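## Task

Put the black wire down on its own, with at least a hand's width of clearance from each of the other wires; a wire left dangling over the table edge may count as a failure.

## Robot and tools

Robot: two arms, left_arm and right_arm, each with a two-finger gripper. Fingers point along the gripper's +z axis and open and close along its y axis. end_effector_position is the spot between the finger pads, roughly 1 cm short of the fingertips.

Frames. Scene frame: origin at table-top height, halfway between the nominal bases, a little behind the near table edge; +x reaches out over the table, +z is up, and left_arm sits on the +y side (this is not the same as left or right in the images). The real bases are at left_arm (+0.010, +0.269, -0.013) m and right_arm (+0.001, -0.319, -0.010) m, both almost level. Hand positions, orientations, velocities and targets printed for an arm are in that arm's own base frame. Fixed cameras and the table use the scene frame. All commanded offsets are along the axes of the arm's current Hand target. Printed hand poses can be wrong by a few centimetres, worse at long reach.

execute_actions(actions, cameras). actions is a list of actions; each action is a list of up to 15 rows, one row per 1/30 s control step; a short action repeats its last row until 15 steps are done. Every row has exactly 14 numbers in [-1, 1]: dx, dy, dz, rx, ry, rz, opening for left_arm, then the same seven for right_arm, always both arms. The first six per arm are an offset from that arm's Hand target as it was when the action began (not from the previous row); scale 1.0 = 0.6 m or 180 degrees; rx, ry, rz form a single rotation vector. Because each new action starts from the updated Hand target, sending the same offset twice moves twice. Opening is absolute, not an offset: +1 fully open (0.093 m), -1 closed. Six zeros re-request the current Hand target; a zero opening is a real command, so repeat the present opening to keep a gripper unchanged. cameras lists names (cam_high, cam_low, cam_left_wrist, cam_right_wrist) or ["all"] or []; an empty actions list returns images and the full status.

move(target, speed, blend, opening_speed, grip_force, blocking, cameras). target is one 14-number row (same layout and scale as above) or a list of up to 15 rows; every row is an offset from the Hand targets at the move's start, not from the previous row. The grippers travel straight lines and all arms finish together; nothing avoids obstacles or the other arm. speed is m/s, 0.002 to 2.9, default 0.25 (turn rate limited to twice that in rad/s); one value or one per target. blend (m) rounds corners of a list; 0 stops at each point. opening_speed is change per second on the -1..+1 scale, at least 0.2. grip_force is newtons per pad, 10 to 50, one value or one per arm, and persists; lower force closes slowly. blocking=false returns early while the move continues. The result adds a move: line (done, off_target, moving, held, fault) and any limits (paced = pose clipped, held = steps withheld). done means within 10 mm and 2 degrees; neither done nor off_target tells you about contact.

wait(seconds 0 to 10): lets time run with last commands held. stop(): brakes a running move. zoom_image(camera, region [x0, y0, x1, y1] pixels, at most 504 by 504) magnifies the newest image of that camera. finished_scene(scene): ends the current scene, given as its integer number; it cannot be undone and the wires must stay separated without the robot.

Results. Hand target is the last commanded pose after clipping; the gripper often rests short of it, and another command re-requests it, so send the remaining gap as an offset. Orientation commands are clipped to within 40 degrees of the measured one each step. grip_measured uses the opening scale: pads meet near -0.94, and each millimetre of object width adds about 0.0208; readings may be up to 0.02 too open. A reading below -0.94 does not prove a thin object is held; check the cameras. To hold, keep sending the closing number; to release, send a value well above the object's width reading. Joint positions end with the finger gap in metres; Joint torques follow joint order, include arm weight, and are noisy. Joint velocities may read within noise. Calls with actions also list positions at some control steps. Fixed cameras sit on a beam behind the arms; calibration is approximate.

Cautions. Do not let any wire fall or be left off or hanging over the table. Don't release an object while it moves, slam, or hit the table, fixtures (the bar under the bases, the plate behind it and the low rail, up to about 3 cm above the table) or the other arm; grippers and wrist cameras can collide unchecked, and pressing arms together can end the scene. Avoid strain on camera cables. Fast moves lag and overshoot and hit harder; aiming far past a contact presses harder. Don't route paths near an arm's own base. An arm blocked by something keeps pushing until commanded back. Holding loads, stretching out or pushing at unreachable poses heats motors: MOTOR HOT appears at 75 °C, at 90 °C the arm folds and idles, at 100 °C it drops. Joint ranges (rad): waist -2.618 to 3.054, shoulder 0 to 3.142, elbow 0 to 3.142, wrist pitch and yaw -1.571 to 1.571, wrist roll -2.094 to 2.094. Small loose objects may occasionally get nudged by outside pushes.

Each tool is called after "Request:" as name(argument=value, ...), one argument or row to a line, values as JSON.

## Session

Request:
execute_actions(
  actions=[],
)

Request:
zoom_image(
  camera="cam_low",
  region=[350, 180, 450, 280],
)

Scene clock: 0.00 s.
left_arm: end_effector_position=(+0.2884, -0.2939, +0.2740) grip_measured=-0.925 end_effector_quat_wxyz=(+0.445, +0.542, +0.552, -0.451) | right_arm: end_effector_position=(+0.3754, +0.0000, +0.4021) grip_measured=+1.000 end_effector_quat_wxyz=(+0.707, +0.000, +0.707, +0.000)
Joint positions: left_arm=[-0.421 1.493 1.105 -0.065 1.106 0.395 0.001] | right_arm=[0 1.047 1.047 0 0 0 0.093]
Joint velocities: within noise
Joint torques (N m): no reading
Heat: left arm: 43 °C; right arm: 38 °C.
Hand target: left_arm +0.2880, -0.2941, +0.2821; +0.454, +0.545, +0.544, -0.448 | right_arm +0.3737, -0.0005, +0.4119; +0.716, +0.001, +0.698, -0.001
Tool commands: left_gripper/opening=-0.931621 right_gripper/opening=+1.0
camera_calibration:
cam_left_wrist: T_world_to_cam=[[-0.999921, 0.0104375, 0.00704004, 0.288455], [0.000559419, 0.595469, -0.803378, 0.433323], [-0.0125774, -0.803311, -0.595428, 0.0204989], [0, 0, 0, 1]] pos_world=[0.288448, -0.244574, 0.358297]
cam_right_wrist: T_world_to_cam=[[0.0134922, -0.999842, -0.0115391, 0.00016676], [-0.398845, 0.00520095, -0.917004, 0.561547], [0.916919, 0.0169747, -0.398712, -0.0974506], [0, 0, 0, 1]] pos_world=[0.313322, -0.00109965, 0.476088]

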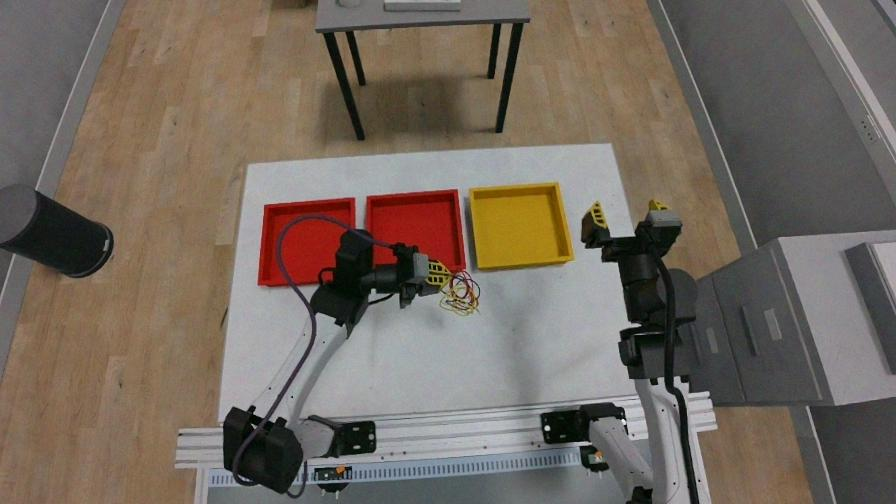

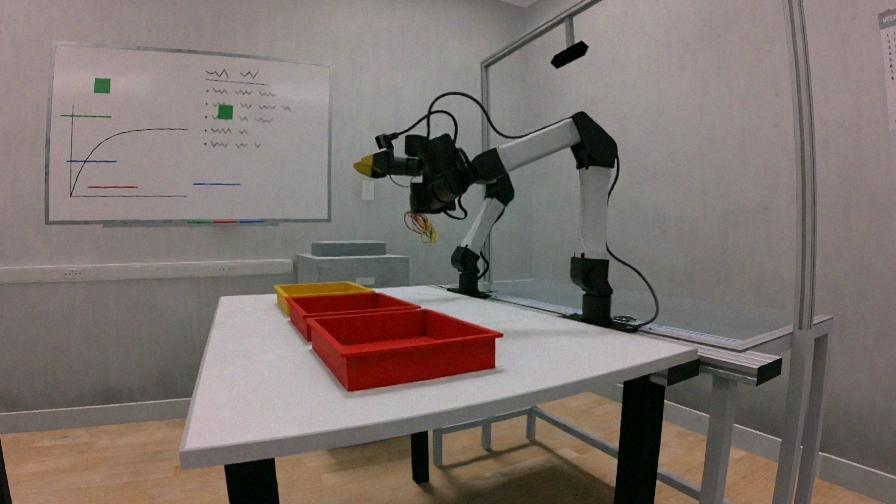

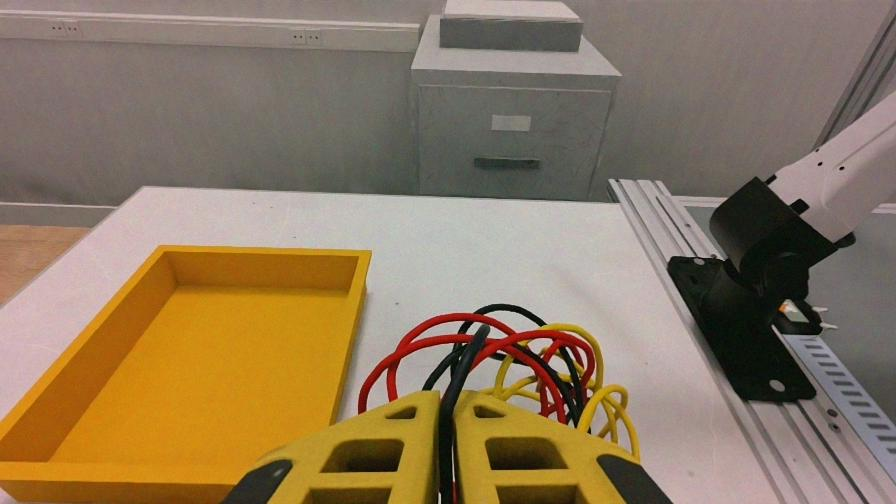

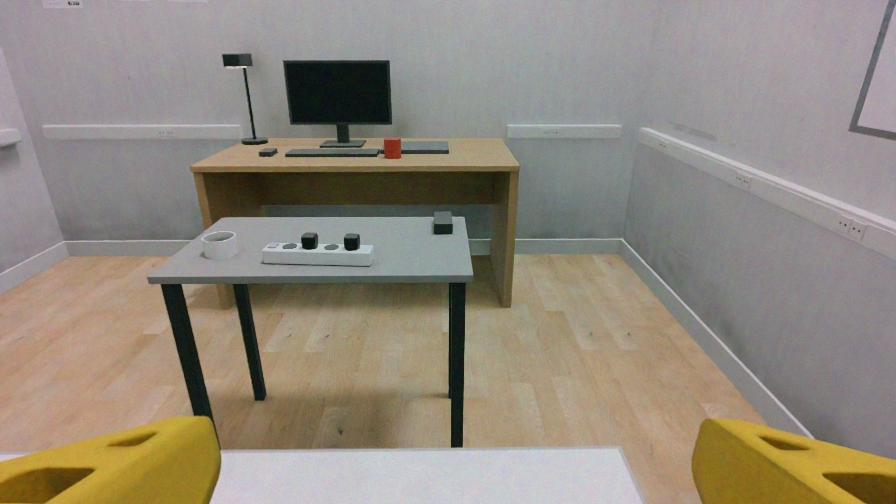

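Scaled by 5.040 from the camera's 896x504 image, which has a finer 1280x720 frame.

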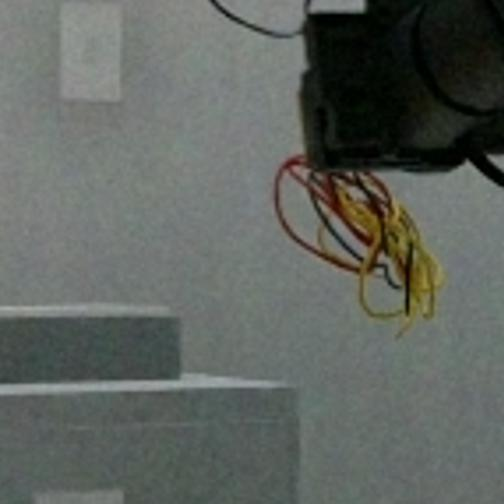

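Request:
move(
  target=[0.125, -0.0307, -0.017, -0.2849, 0.2849, -0.4387, -0.931621, 0.1917, 0.1388, -0.289, -0.2758, 0.1246, -0.0586, -0.44],
  cameras=["all"],
  speed=0.25,
)

Request:
zoom_image(
  camera="cam_right_wrist",
  region=[100, 0, 500, 300],
)

Request:
zoom_image(
  camera="cam_low",
  region=[380, 190, 480, 290],
)

Request:
zoom_image(
  camera="cam_left_wrist",
  region=[280, 220, 620, 504],
)

Scene clock: 44.57 s.
left_arm: end_effector_position=(+0.2666, -0.2665, +0.2048) grip_measured=-0.925 end_effector_quat_wxyz=(-0.006, +0.002, +0.993, -0.115) | right_arm: end_effector_position=(+0.2015, +0.0836, +0.2823) grip_measured=-0.439 end_effector_quat_wxyz=(+0.493, -0.353, +0.761, +0.229)
Joint positions: left_arm=[-0.704 1.886 1.958 -1.501 0.182 -0.713 0.001] | right_arm=[-0.319 0.782 0.986 -1.081 -1.01 -0.794 0.024]
Joint torques (N m): left_arm=[-0.43 -7.61 10.74 0.71 0.01 -0.21] | right_arm=[-0.61 1.18 8.99 1.22 -0.63 -0.08]
Heat: left arm: 51 °C; right arm: 41 °C.
Hand target: left_arm +0.2700, -0.2700, +0.2101; +0.004, -0.002, +0.993, -0.116 | right_arm +0.2035, +0.0832, +0.2925; +0.503, -0.359, +0.753, +0.227
Off the commanded pose: left_arm 0.007 m, 1 deg | right_arm 0.010 m, 2 deg.
move: done
camera_calibration:
cam_left_wrist: T_world_to_cam=[[-0.0137053, -0.970092, 0.242352, -0.30561], [-0.899642, 0.117749, 0.420452, 0.223483], [-0.436413, -0.212268, -0.874349, 0.328655], [0, 0, 0, 1]] pos_world=[0.340295, -0.253022, 0.267461]
cam_right_wrist: T_world_to_cam=[[0.768595, -0.639535, -0.0159979, -0.0963501], [-0.480915, -0.561112, -0.673702, 0.377027], [0.42188, 0.525498, -0.73883, 0.166067], [0, 0, 0, 1]] pos_world=[0.185312, 0.0626674, 0.375157]

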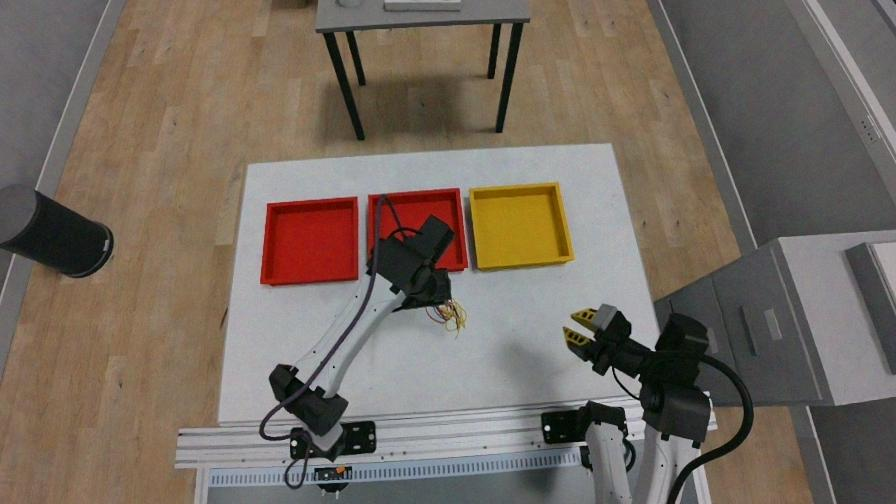

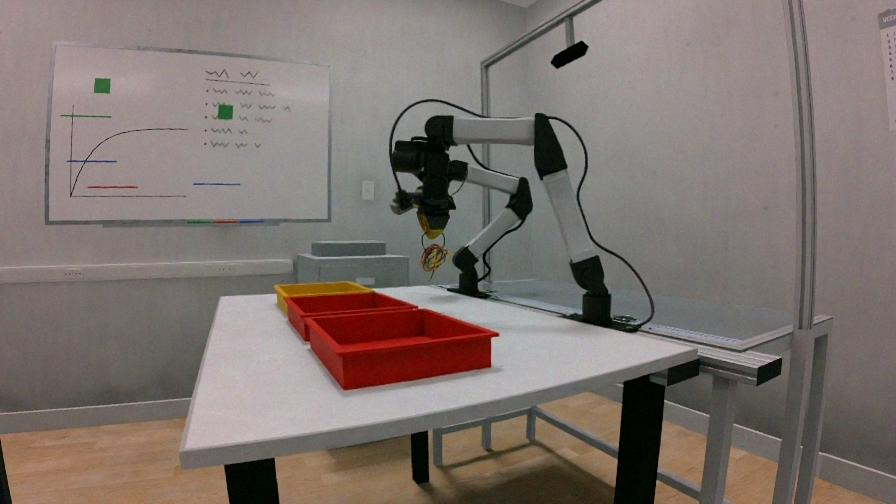

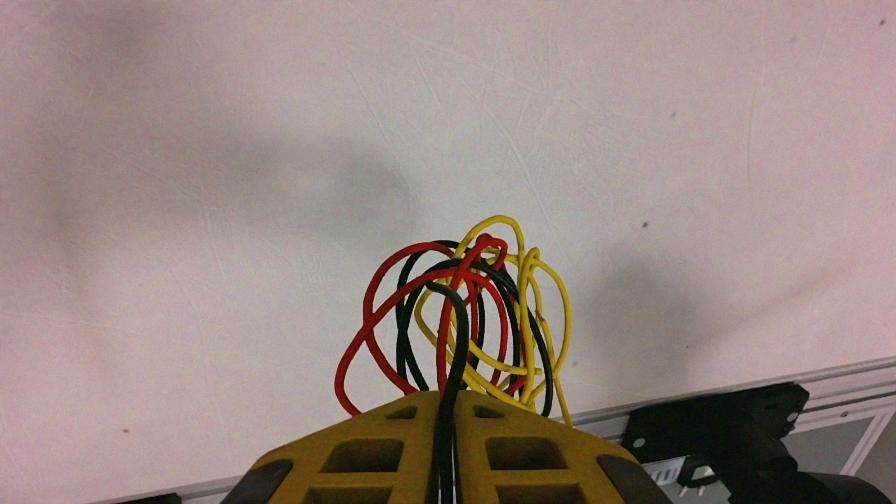

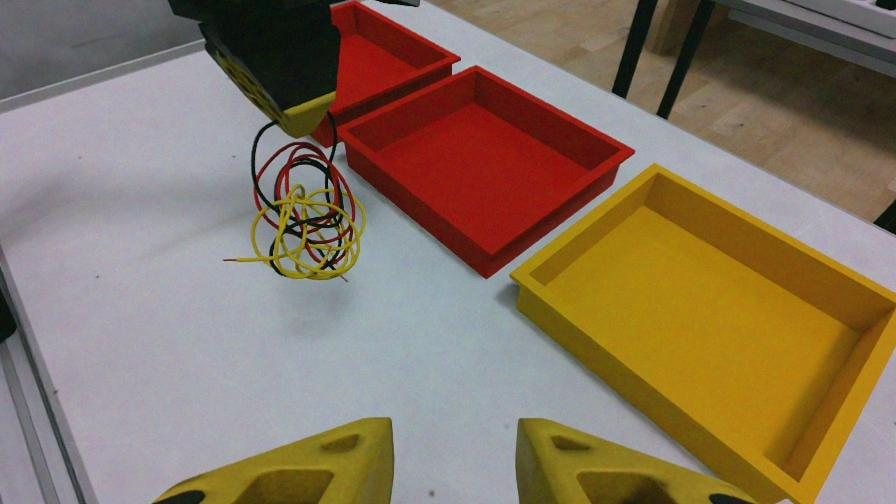

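Scaled by 1.260 from the camera's 896x504 image, which has a finer 1280x720 frame.

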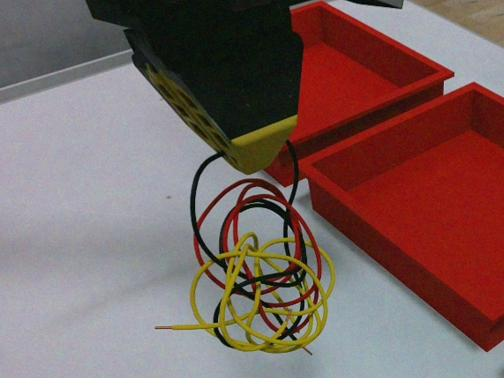

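Scaled by 5.040 from the camera's 896x504 image, which has a finer 1280x720 frame.

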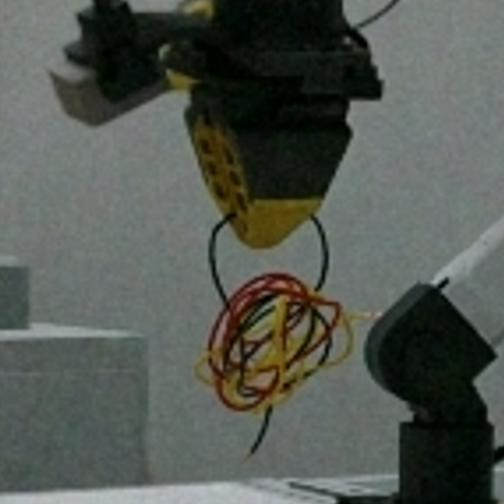

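Scaled by 1.482 from the camera's 896x504 image, which has a finer 1280x720 frame.

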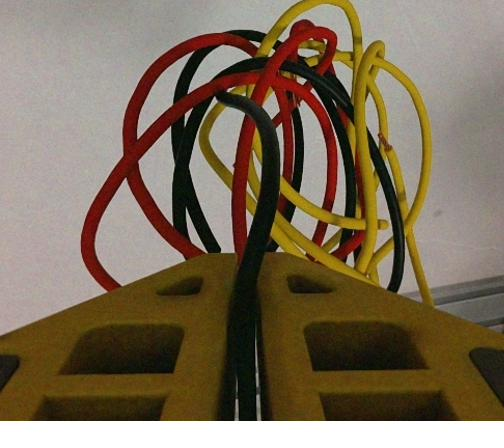

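Request:
zoom_image(
  camera="cam_right_wrist",
  region=[215, 100, 385, 290],
)

Scaled by 2.653 from the camera's 896x504 image, which has a finer 1280x720 frame.

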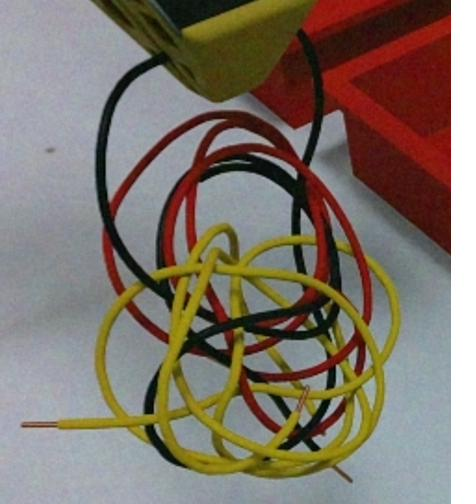

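Request:
zoom_image(
  camera="cam_right_wrist",
  region=[300, 170, 380, 290],
)

Scaled by 4.200 from the camera's 896x504 image, which has a finer 1280x720 frame.

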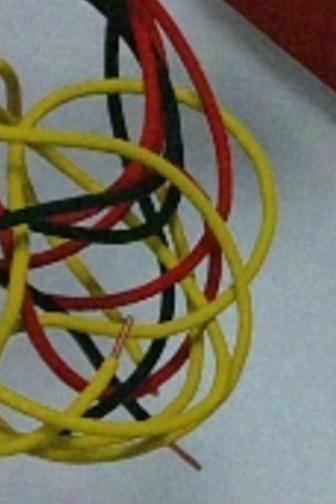

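Request:
move(
  target=[0, 0, 0, 0, 0, 0, -0.931621, 0.108, 0.0857, 0.3153, -0.0777, 0.0372, -0.0331, -0.44],
  cameras=["cam_left_wrist", "cam_right_wrist", "cam_low"],
  speed=0.2,
)

Request:
zoom_image(
  camera="cam_right_wrist",
  region=[250, 150, 650, 504],
)

Scene clock: 113.90 s.
left_arm: end_effector_position=(+0.2666, -0.2664, +0.2048) grip_measured=-0.925 end_effector_quat_wxyz=(-0.006, +0.002, +0.993, -0.115) | right_arm: end_effector_position=(+0.2582, +0.2261, +0.1595) grip_measured=-0.439 end_effector_quat_wxyz=(+0.417, -0.469, +0.730, +0.271)
Joint positions: left_arm=[-0.704 1.886 1.958 -1.502 0.182 -0.714 0.001] | right_arm=[0.44 1.173 0.663 -0.146 -0.596 -0.403 0.024]
Joint torques (N m): left_arm=[-0.23 -7.54 10.78 0.7 0.03 -0.17] | right_arm=[0.9 -2.18 6.6 1.89 -0.08 0.07]
Heat: left arm: 53 °C; right arm: 44 °C.
Hand target: left_arm +0.2700, -0.2700, +0.2101; +0.004, -0.002, +0.993, -0.116 | right_arm +0.2611, +0.2287, +0.1578; +0.422, -0.469, +0.728, +0.269
Off the commanded pose: left_arm 0.007 m, 1 deg | right_arm 0.004 m, 1 deg.
move: done
camera_calibration:
cam_left_wrist: T_world_to_cam=[[-0.0133038, -0.970164, 0.242084, -0.305597], [-0.899549, 0.11733, 0.420768, 0.223249], [-0.436618, -0.212169, -0.874271, 0.32875], [0, 0, 0, 1]] pos_world=[0.340296, -0.252922, 0.267461]
cam_right_wrist: T_world_to_cam=[[0.9131, -0.407194, -0.0209868, -0.139775], [-0.340096, -0.732227, -0.590066, 0.390548], [0.224905, 0.545927, -0.807082, 0.0336099], [0, 0, 0, 1]] pos_world=[0.252893, 0.210706, 0.254642]
Images, in order (width x height): cam_low 896x504, cam_left_wrist 896x504, cam_right_wrist 896x504.

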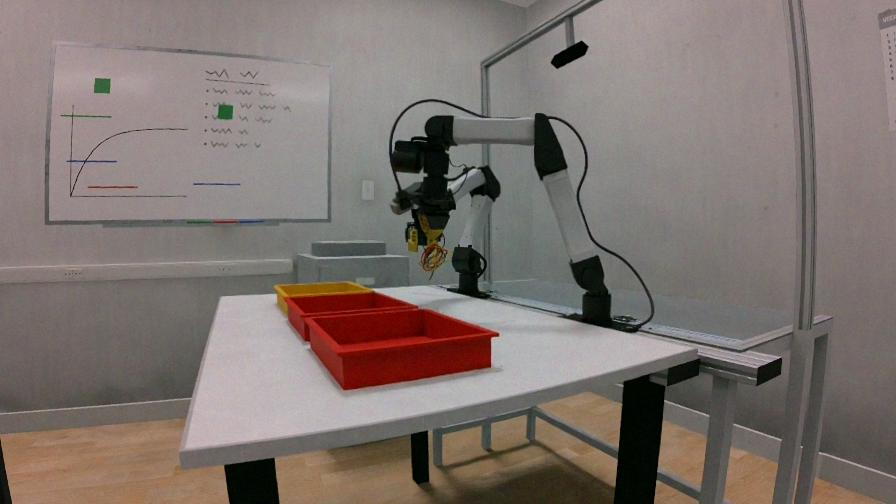

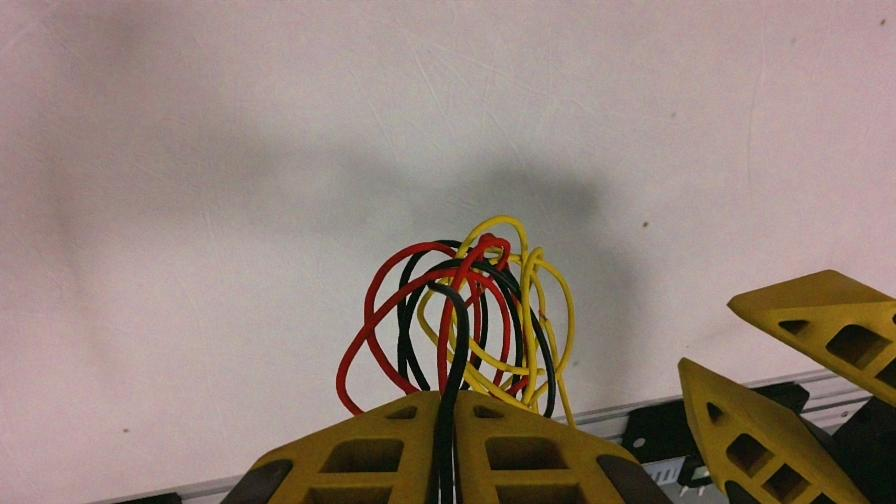

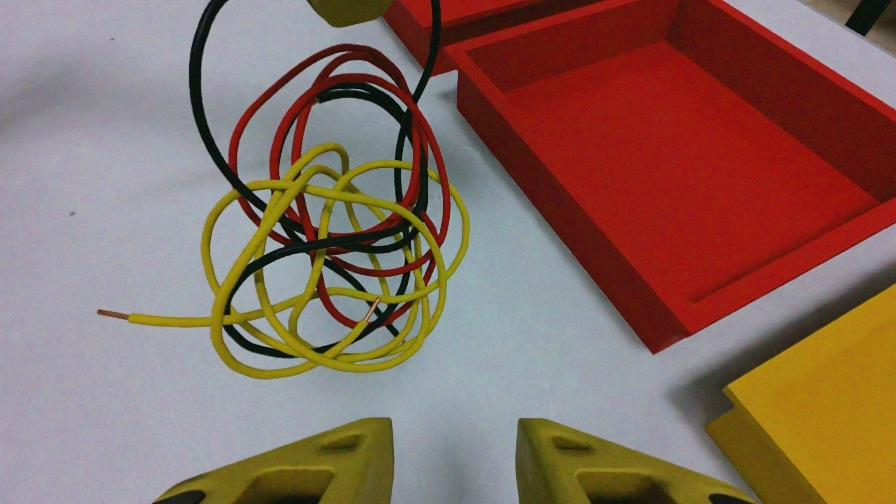

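Scaled by 1.260 from the camera's 896x504 image, which has a finer 1280x720 frame.

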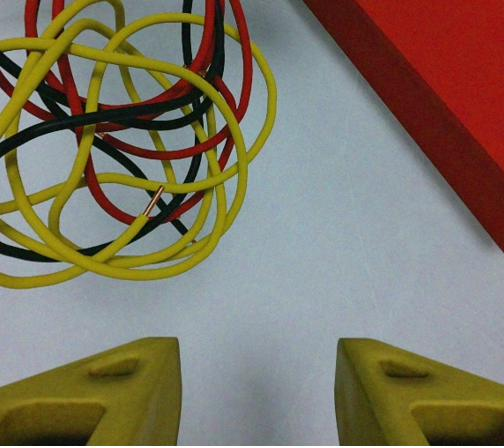

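Request:
move(
  target=[0, 0, 0, 0, 0, 0, -0.931621, 0, 0, 0.067, 0, 0, 0, -0.44],
  cameras=["cam_left_wrist", "cam_right_wrist"],
  speed=0.1,
)

Scene clock: 131.30 s.
left_arm: end_effector_position=(+0.2666, -0.2664, +0.2048) grip_measured=-0.925 end_effector_quat_wxyz=(-0.006, +0.002, +0.993, -0.115) | right_arm: end_effector_position=(+0.2710, +0.2564, +0.1347) grip_measured=-0.439 end_effector_quat_wxyz=(+0.411, -0.470, +0.732, +0.271)
Joint positions: left_arm=[-0.704 1.886 1.958 -1.502 0.182 -0.714 0.001] | right_arm=[0.53 1.33 0.663 0.031 -0.525 -0.342 0.024]
Joint torques (N m): left_arm=[-0.21 -7.45 10.89 0.75 0 -0.16] | right_arm=[1.02 -3.52 7.31 1.96 -0.02 0.1]
Heat: left arm: 54 °C; right arm: 44 °C.
Hand target: left_arm +0.2700, -0.2701, +0.2101; +0.004, -0.002, +0.993, -0.116 | right_arm +0.2757, +0.2603, +0.1378; +0.422, -0.469, +0.728, +0.269
Off the commanded pose: left_arm 0.007 m, 1 deg | right_arm 0.007 m, 1 deg.
move: done
camera_calibration:
cam_left_wrist: T_world_to_cam=[[-0.0133038, -0.970164, 0.242084, -0.305597], [-0.899549, 0.11733, 0.420768, 0.223249], [-0.436618, -0.212169, -0.874271, 0.32875], [0, 0, 0, 1]] pos_world=[0.340296, -0.252922, 0.267461]
cam_right_wrist: T_world_to_cam=[[0.913348, -0.406238, -0.0276781, -0.139131], [-0.345431, -0.737057, -0.580883, 0.404007], [0.215576, 0.540109, -0.813516, -0.000871502], [0, 0, 0, 1]] pos_world=[0.26682, 0.241726, 0.230121]
Images, in order (width x height): cam_left_wrist 896x504, cam_right_wrist 896x504.

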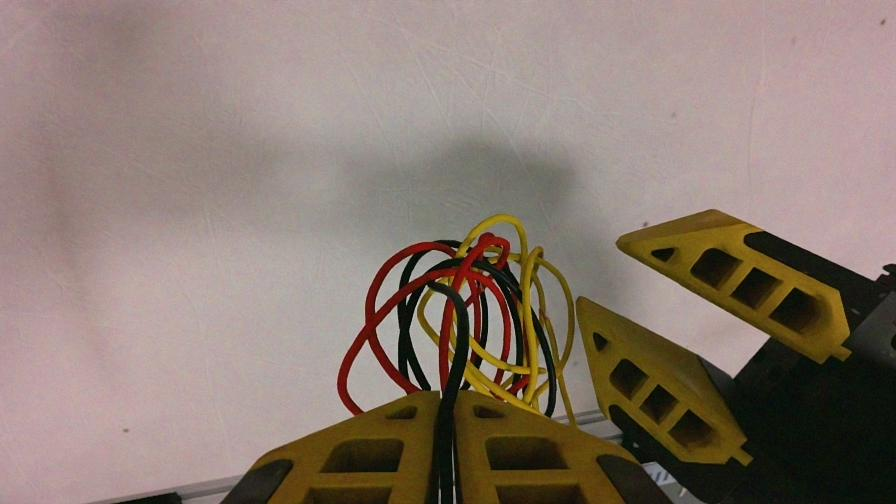

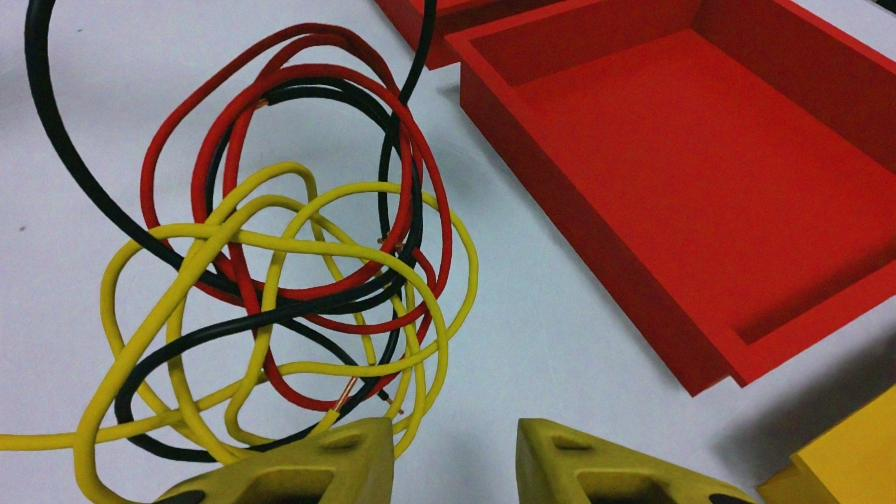

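Request:
move(
  target=[0, 0, 0, 0, 0, 0, -0.931621, -0.0033, 0, 0.075, 0, 0, 0, -0.44],
  cameras=["cam_left_wrist", "cam_right_wrist"],
  speed=0.08,
)

Request:
zoom_image(
  camera="cam_right_wrist",
  region=[300, 254, 550, 504],
)

Request:
zoom_image(
  camera="cam_left_wrist",
  region=[400, 200, 650, 450],
)

Scene clock: 144.53 s.
left_arm: end_effector_position=(+0.2666, -0.2663, +0.2048) grip_measured=-0.925 end_effector_quat_wxyz=(-0.006, +0.002, +0.993, -0.114) | right_arm: end_effector_position=(+0.2812, +0.2877, +0.1037) grip_measured=-0.439 end_effector_quat_wxyz=(+0.399, -0.471, +0.739, +0.270)
Joint positions: left_arm=[-0.704 1.886 1.958 -1.502 0.181 -0.714 0.001] | right_arm=[0.61 1.512 0.688 0.182 -0.459 -0.292 0.024]
Joint torques (N m): left_arm=[-0.25 -7.49 10.81 0.72 0.02 -0.17] | right_arm=[0.59 -4.75 9.35 2.02 -0.04 0.17]
Heat: left arm: 54 °C; right arm: 45 °C.
Hand target: left_arm +0.2701, -0.2701, +0.2101; +0.004, -0.002, +0.993, -0.116 | right_arm +0.2923, +0.2967, +0.1170; +0.422, -0.469, +0.728, +0.269
Off the commanded pose: left_arm 0.007 m, 1 deg | right_arm 0.020 m, 3 deg.
move: off_target (right_arm)
camera_calibration:
cam_left_wrist: T_world_to_cam=[[-0.0132679, -0.970346, 0.241356, -0.305365], [-0.899658, 0.116929, 0.420645, 0.223206], [-0.436393, -0.211557, -0.874531, 0.328919], [0, 0, 0, 1]] pos_world=[0.340295, -0.252824, 0.267462]
cam_right_wrist: T_world_to_cam=[[0.913374, -0.405142, -0.0401101, -0.135618], [-0.356345, -0.747919, -0.560032, 0.416537], [0.196893, 0.525812, -0.827499, -0.0343908], [0, 0, 0, 1]] pos_world=[0.279072, 0.274674, 0.199376]
Images, in order (width x height): cam_left_wrist 896x504, cam_right_wrist 896x504.

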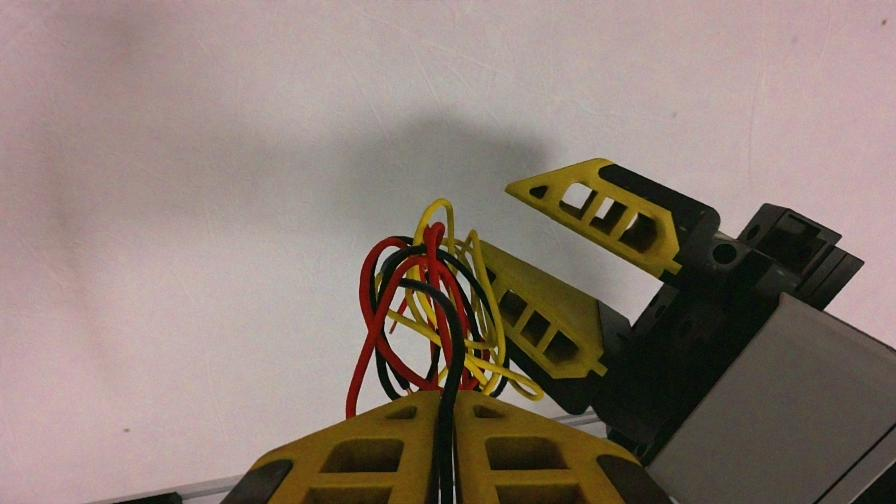

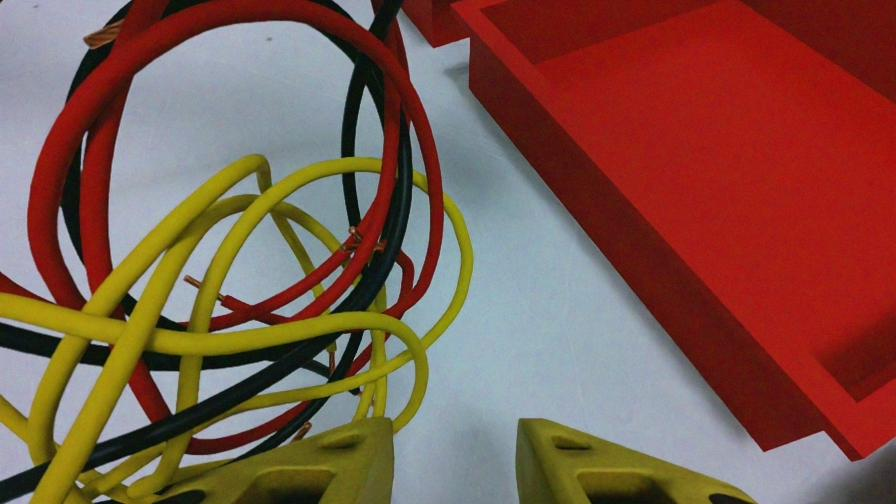

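Scaled by 2.016 from the camera's 896x504 image, which has a finer 1280x720 frame.

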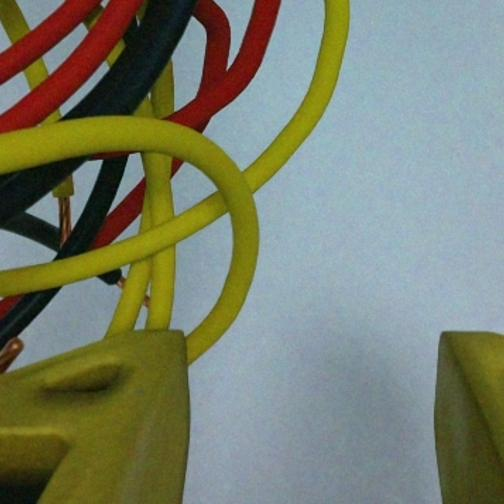

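Scaled by 2.016 from the camera's 896x504 image, which has a finer 1280x720 frame.

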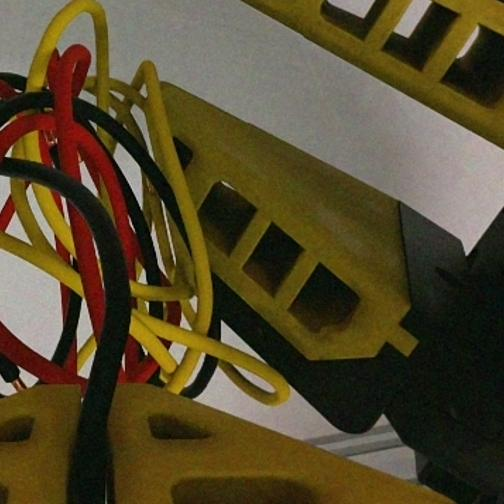

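Request:
move(
  target=[0, 0, 0, 0, 0, 0, -0.931621, -0.012, 0, -0.045, 0, 0, 0, -0.44],
  cameras=["cam_right_wrist"],
  speed=0.1,
)

Scene clock: 164.17 s.
left_arm: end_effector_position=(+0.2665, -0.2662, +0.2048) grip_measured=-0.925 end_effector_quat_wxyz=(-0.006, +0.002, +0.993, -0.114) | right_arm: end_effector_position=(+0.2772, +0.2762, +0.1136) grip_measured=-0.439 end_effector_quat_wxyz=(+0.395, -0.468, +0.745, +0.265)
Joint positions: left_arm=[-0.704 1.886 1.958 -1.502 0.181 -0.714 0.001] | right_arm=[0.591 1.445 0.688 0.099 -0.462 -0.301 0.024]
Joint torques (N m): left_arm=[-0.35 -7.41 10.95 0.73 0.02 -0.22] | right_arm=[-0.5 -7.77 8.99 1.69 -0.37 0.05]
Heat: left arm: 55 °C; right arm: 45 °C.
Hand target: left_arm +0.2700, -0.2700, +0.2101; +0.004, -0.002, +0.993, -0.116 | right_arm +0.2841, +0.2787, +0.1368; +0.422, -0.469, +0.728, +0.269
Off the commanded pose: left_arm 0.008 m, 1 deg | right_arm 0.024 m, 4 deg.
move: off_target (right_arm)
camera_calibration:
cam_right_wrist: T_world_to_cam=[[0.907846, -0.417175, -0.04221, -0.131199], [-0.370003, -0.749671, -0.548718, 0.415067], [0.197268, 0.513769, -0.834941, -0.0152827], [0, 0, 0, 1]] pos_world=[0.275699, 0.264282, 0.209456]
Images, in order (width x height): cam_right_wrist 896x504.

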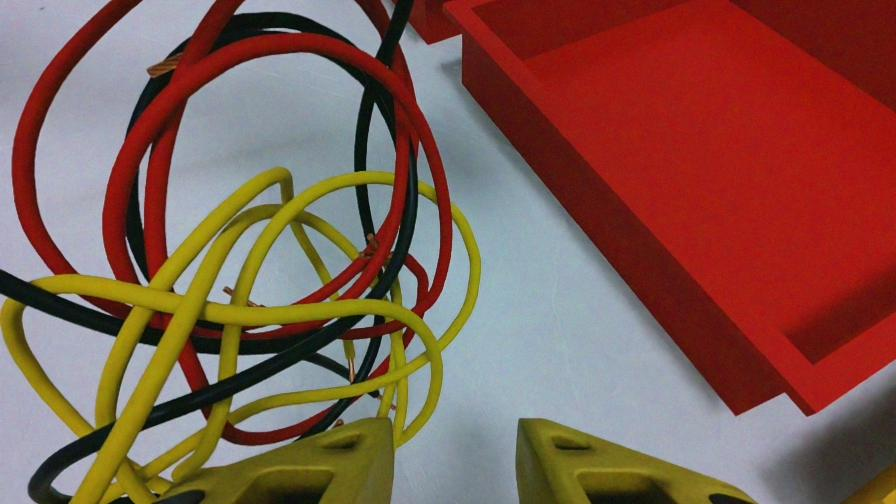

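Request:
move(
  target=[0, 0, 0, 0, 0, 0, -0.931621, -0.006, 0.002, 0.055, 0, 0, 0, -0.44],
  cameras=["cam_right_wrist", "cam_left_wrist"],
  speed=0.1,
)

Request:
zoom_image(
  camera="cam_right_wrist",
  region=[300, 254, 550, 504],
)

Scene clock: 178.93 s.
left_arm: end_effector_position=(+0.2666, -0.2661, +0.2047) grip_measured=-0.925 end_effector_quat_wxyz=(-0.005, +0.002, +0.993, -0.114) | right_arm: end_effector_position=(+0.2843, +0.2979, +0.1099) grip_measured=-0.439 end_effector_quat_wxyz=(+0.399, -0.472, +0.739, +0.270)
Joint positions: left_arm=[-0.704 1.886 1.958 -1.502 0.181 -0.714 0.001] | right_arm=[0.633 1.529 0.733 0.161 -0.441 -0.279 0.024]
Joint torques (N m): left_arm=[-0.34 -7.47 10.76 0.76 0.05 -0.23] | right_arm=[0.75 -4.67 9.7 2.02 0.03 0.18]
Heat: left arm: 55 °C; right arm: 45 °C.
Hand target: left_arm +0.2701, -0.2701, +0.2101; +0.004, -0.002, +0.993, -0.116 | right_arm +0.2956, +0.3068, +0.1233; +0.422, -0.469, +0.728, +0.269
Off the commanded pose: left_arm 0.008 m, 1 deg | right_arm 0.020 m, 3 deg.
move: off_target (right_arm)
camera_calibration:
cam_left_wrist: T_world_to_cam=[[-0.0131561, -0.970557, 0.240512, -0.305136], [-0.899746, 0.116424, 0.420597, 0.223108], [-0.436215, -0.210866, -0.874787, 0.329123], [0, 0, 0, 1]] pos_world=[0.340295, -0.252726, 0.267463]
cam_right_wrist: T_world_to_cam=[[0.91395, -0.403945, -0.039035, -0.134657], [-0.35493, -0.748982, -0.55951, 0.428581], [0.196775, 0.525219, -0.827904, -0.0349828], [0, 0, 0, 1]] pos_world=[0.282069, 0.284979, 0.205576]
Images, in order (width x height): cam_left_wrist 896x504, cam_right_wrist 896x504.

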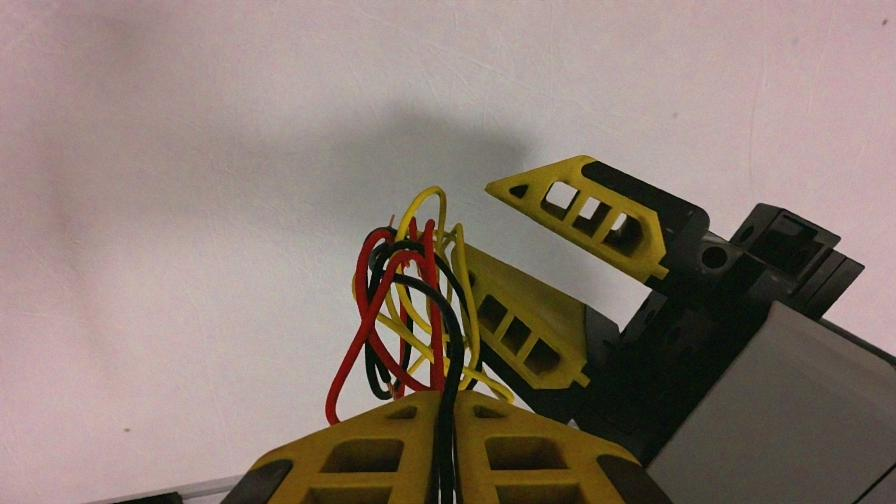

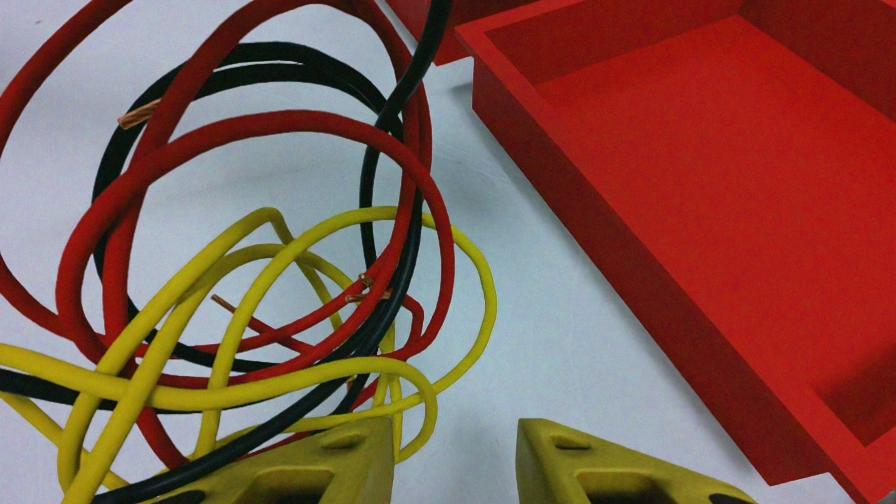

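Scaled by 2.016 from the camera's 896x504 image, which has a finer 1280x720 frame.

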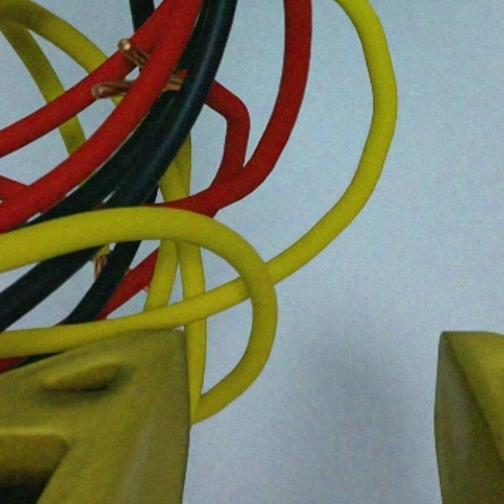

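Request:
move(
  target=[
    [0, 0, 0, 0, 0, 0, -0.931621, -0.01, 0, 0.02, 0, 0, 0, -0.44],
    [0, 0, 0, 0, 0, 0, -0.931621, -0.01, 0, 0.02, 0, 0, 0, -0.97],
  ],
  cameras=["cam_right_wrist", "cam_left_wrist"],
  speed=0.06,
  opening_speed=0.5,
)

Request:
zoom_image(
  camera="cam_right_wrist",
  region=[300, 254, 550, 504],
)

Scene clock: 188.77 s.
left_arm: end_effector_position=(+0.2679, -0.2624, +0.2039) grip_measured=-0.925 end_effector_quat_wxyz=(-0.001, +0.000, +0.995, -0.104) | right_arm: end_effector_position=(+0.2888, +0.3071, +0.1059) grip_measured=-0.962 end_effector_quat_wxyz=(+0.394, -0.472, +0.742, +0.268)
Joint positions: left_arm=[-0.704 1.886 1.958 -1.509 0.159 -0.716 0.001] | right_arm=[0.651 1.574 0.768 0.163 -0.424 -0.267 0]
Joint torques (N m): left_arm=[-0.46 -7.56 10.66 0.75 0.28 -0.14] | right_arm=[1.02 -5.2 10.35 2.11 0.01 0.15]
Heat: left arm: 55 °C; right arm: 45 °C.
Hand target: left_arm +0.2700, -0.2700, +0.2101; +0.004, -0.002, +0.993, -0.116 | right_arm +0.3012, +0.3190, +0.1225; +0.422, -0.469, +0.728, +0.269
Off the commanded pose: left_arm 0.010 m, 1 deg | right_arm 0.024 m, 4 deg.
move: off_target (right_arm); target 2's new opening was sent with right_arm's hand 0.024 m and 4 deg from that target
camera_calibration:
cam_left_wrist: T_world_to_cam=[[-0.0104732, -0.975381, 0.220277, -0.299195], [-0.904085, 0.103354, 0.414666, 0.223135], [-0.427224, -0.194806, -0.88291, 0.333235], [0, 0, 0, 1]] pos_world=[0.340965, -0.249975, 0.267596]
cam_right_wrist: T_world_to_cam=[[0.912708, -0.406274, -0.0436426, -0.133702], [-0.36151, -0.753095, -0.54969, 0.437071], [0.190458, 0.517484, -0.834228, -0.0391526], [0, 0, 0, 1]] pos_world=[0.287493, 0.295097, 0.201756]
Images, in order (width x height): cam_left_wrist 896x504, cam_right_wrist 896x504.

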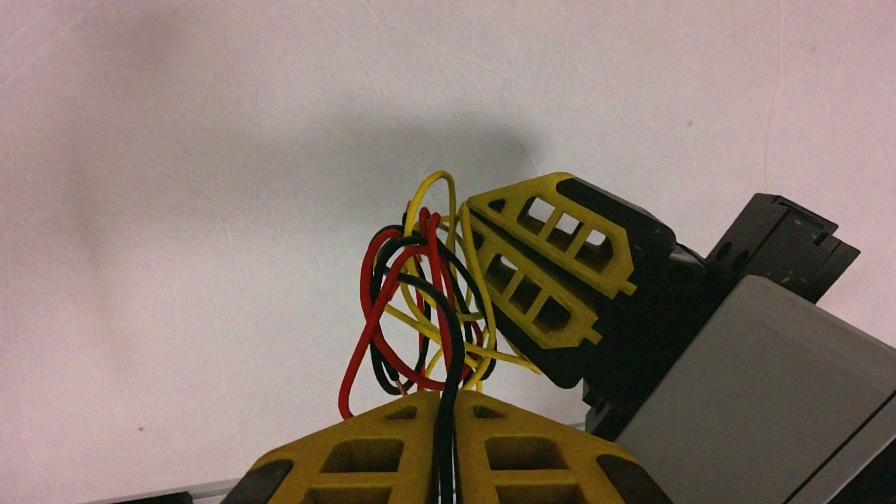

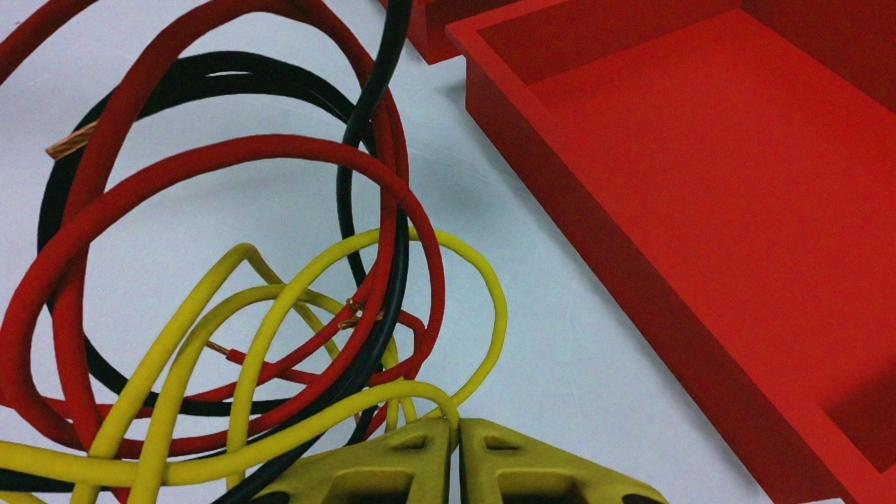

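Scaled by 2.016 from the camera's 896x504 image, which has a finer 1280x720 frame.

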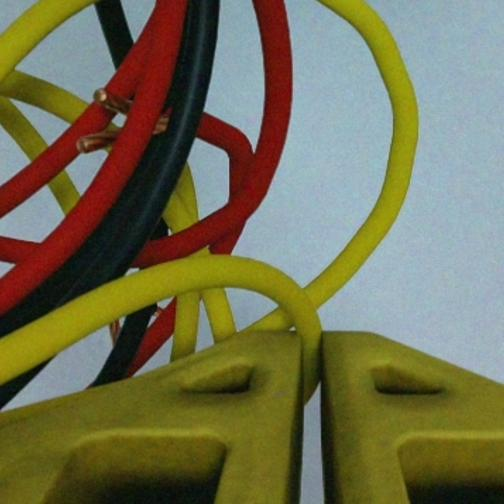

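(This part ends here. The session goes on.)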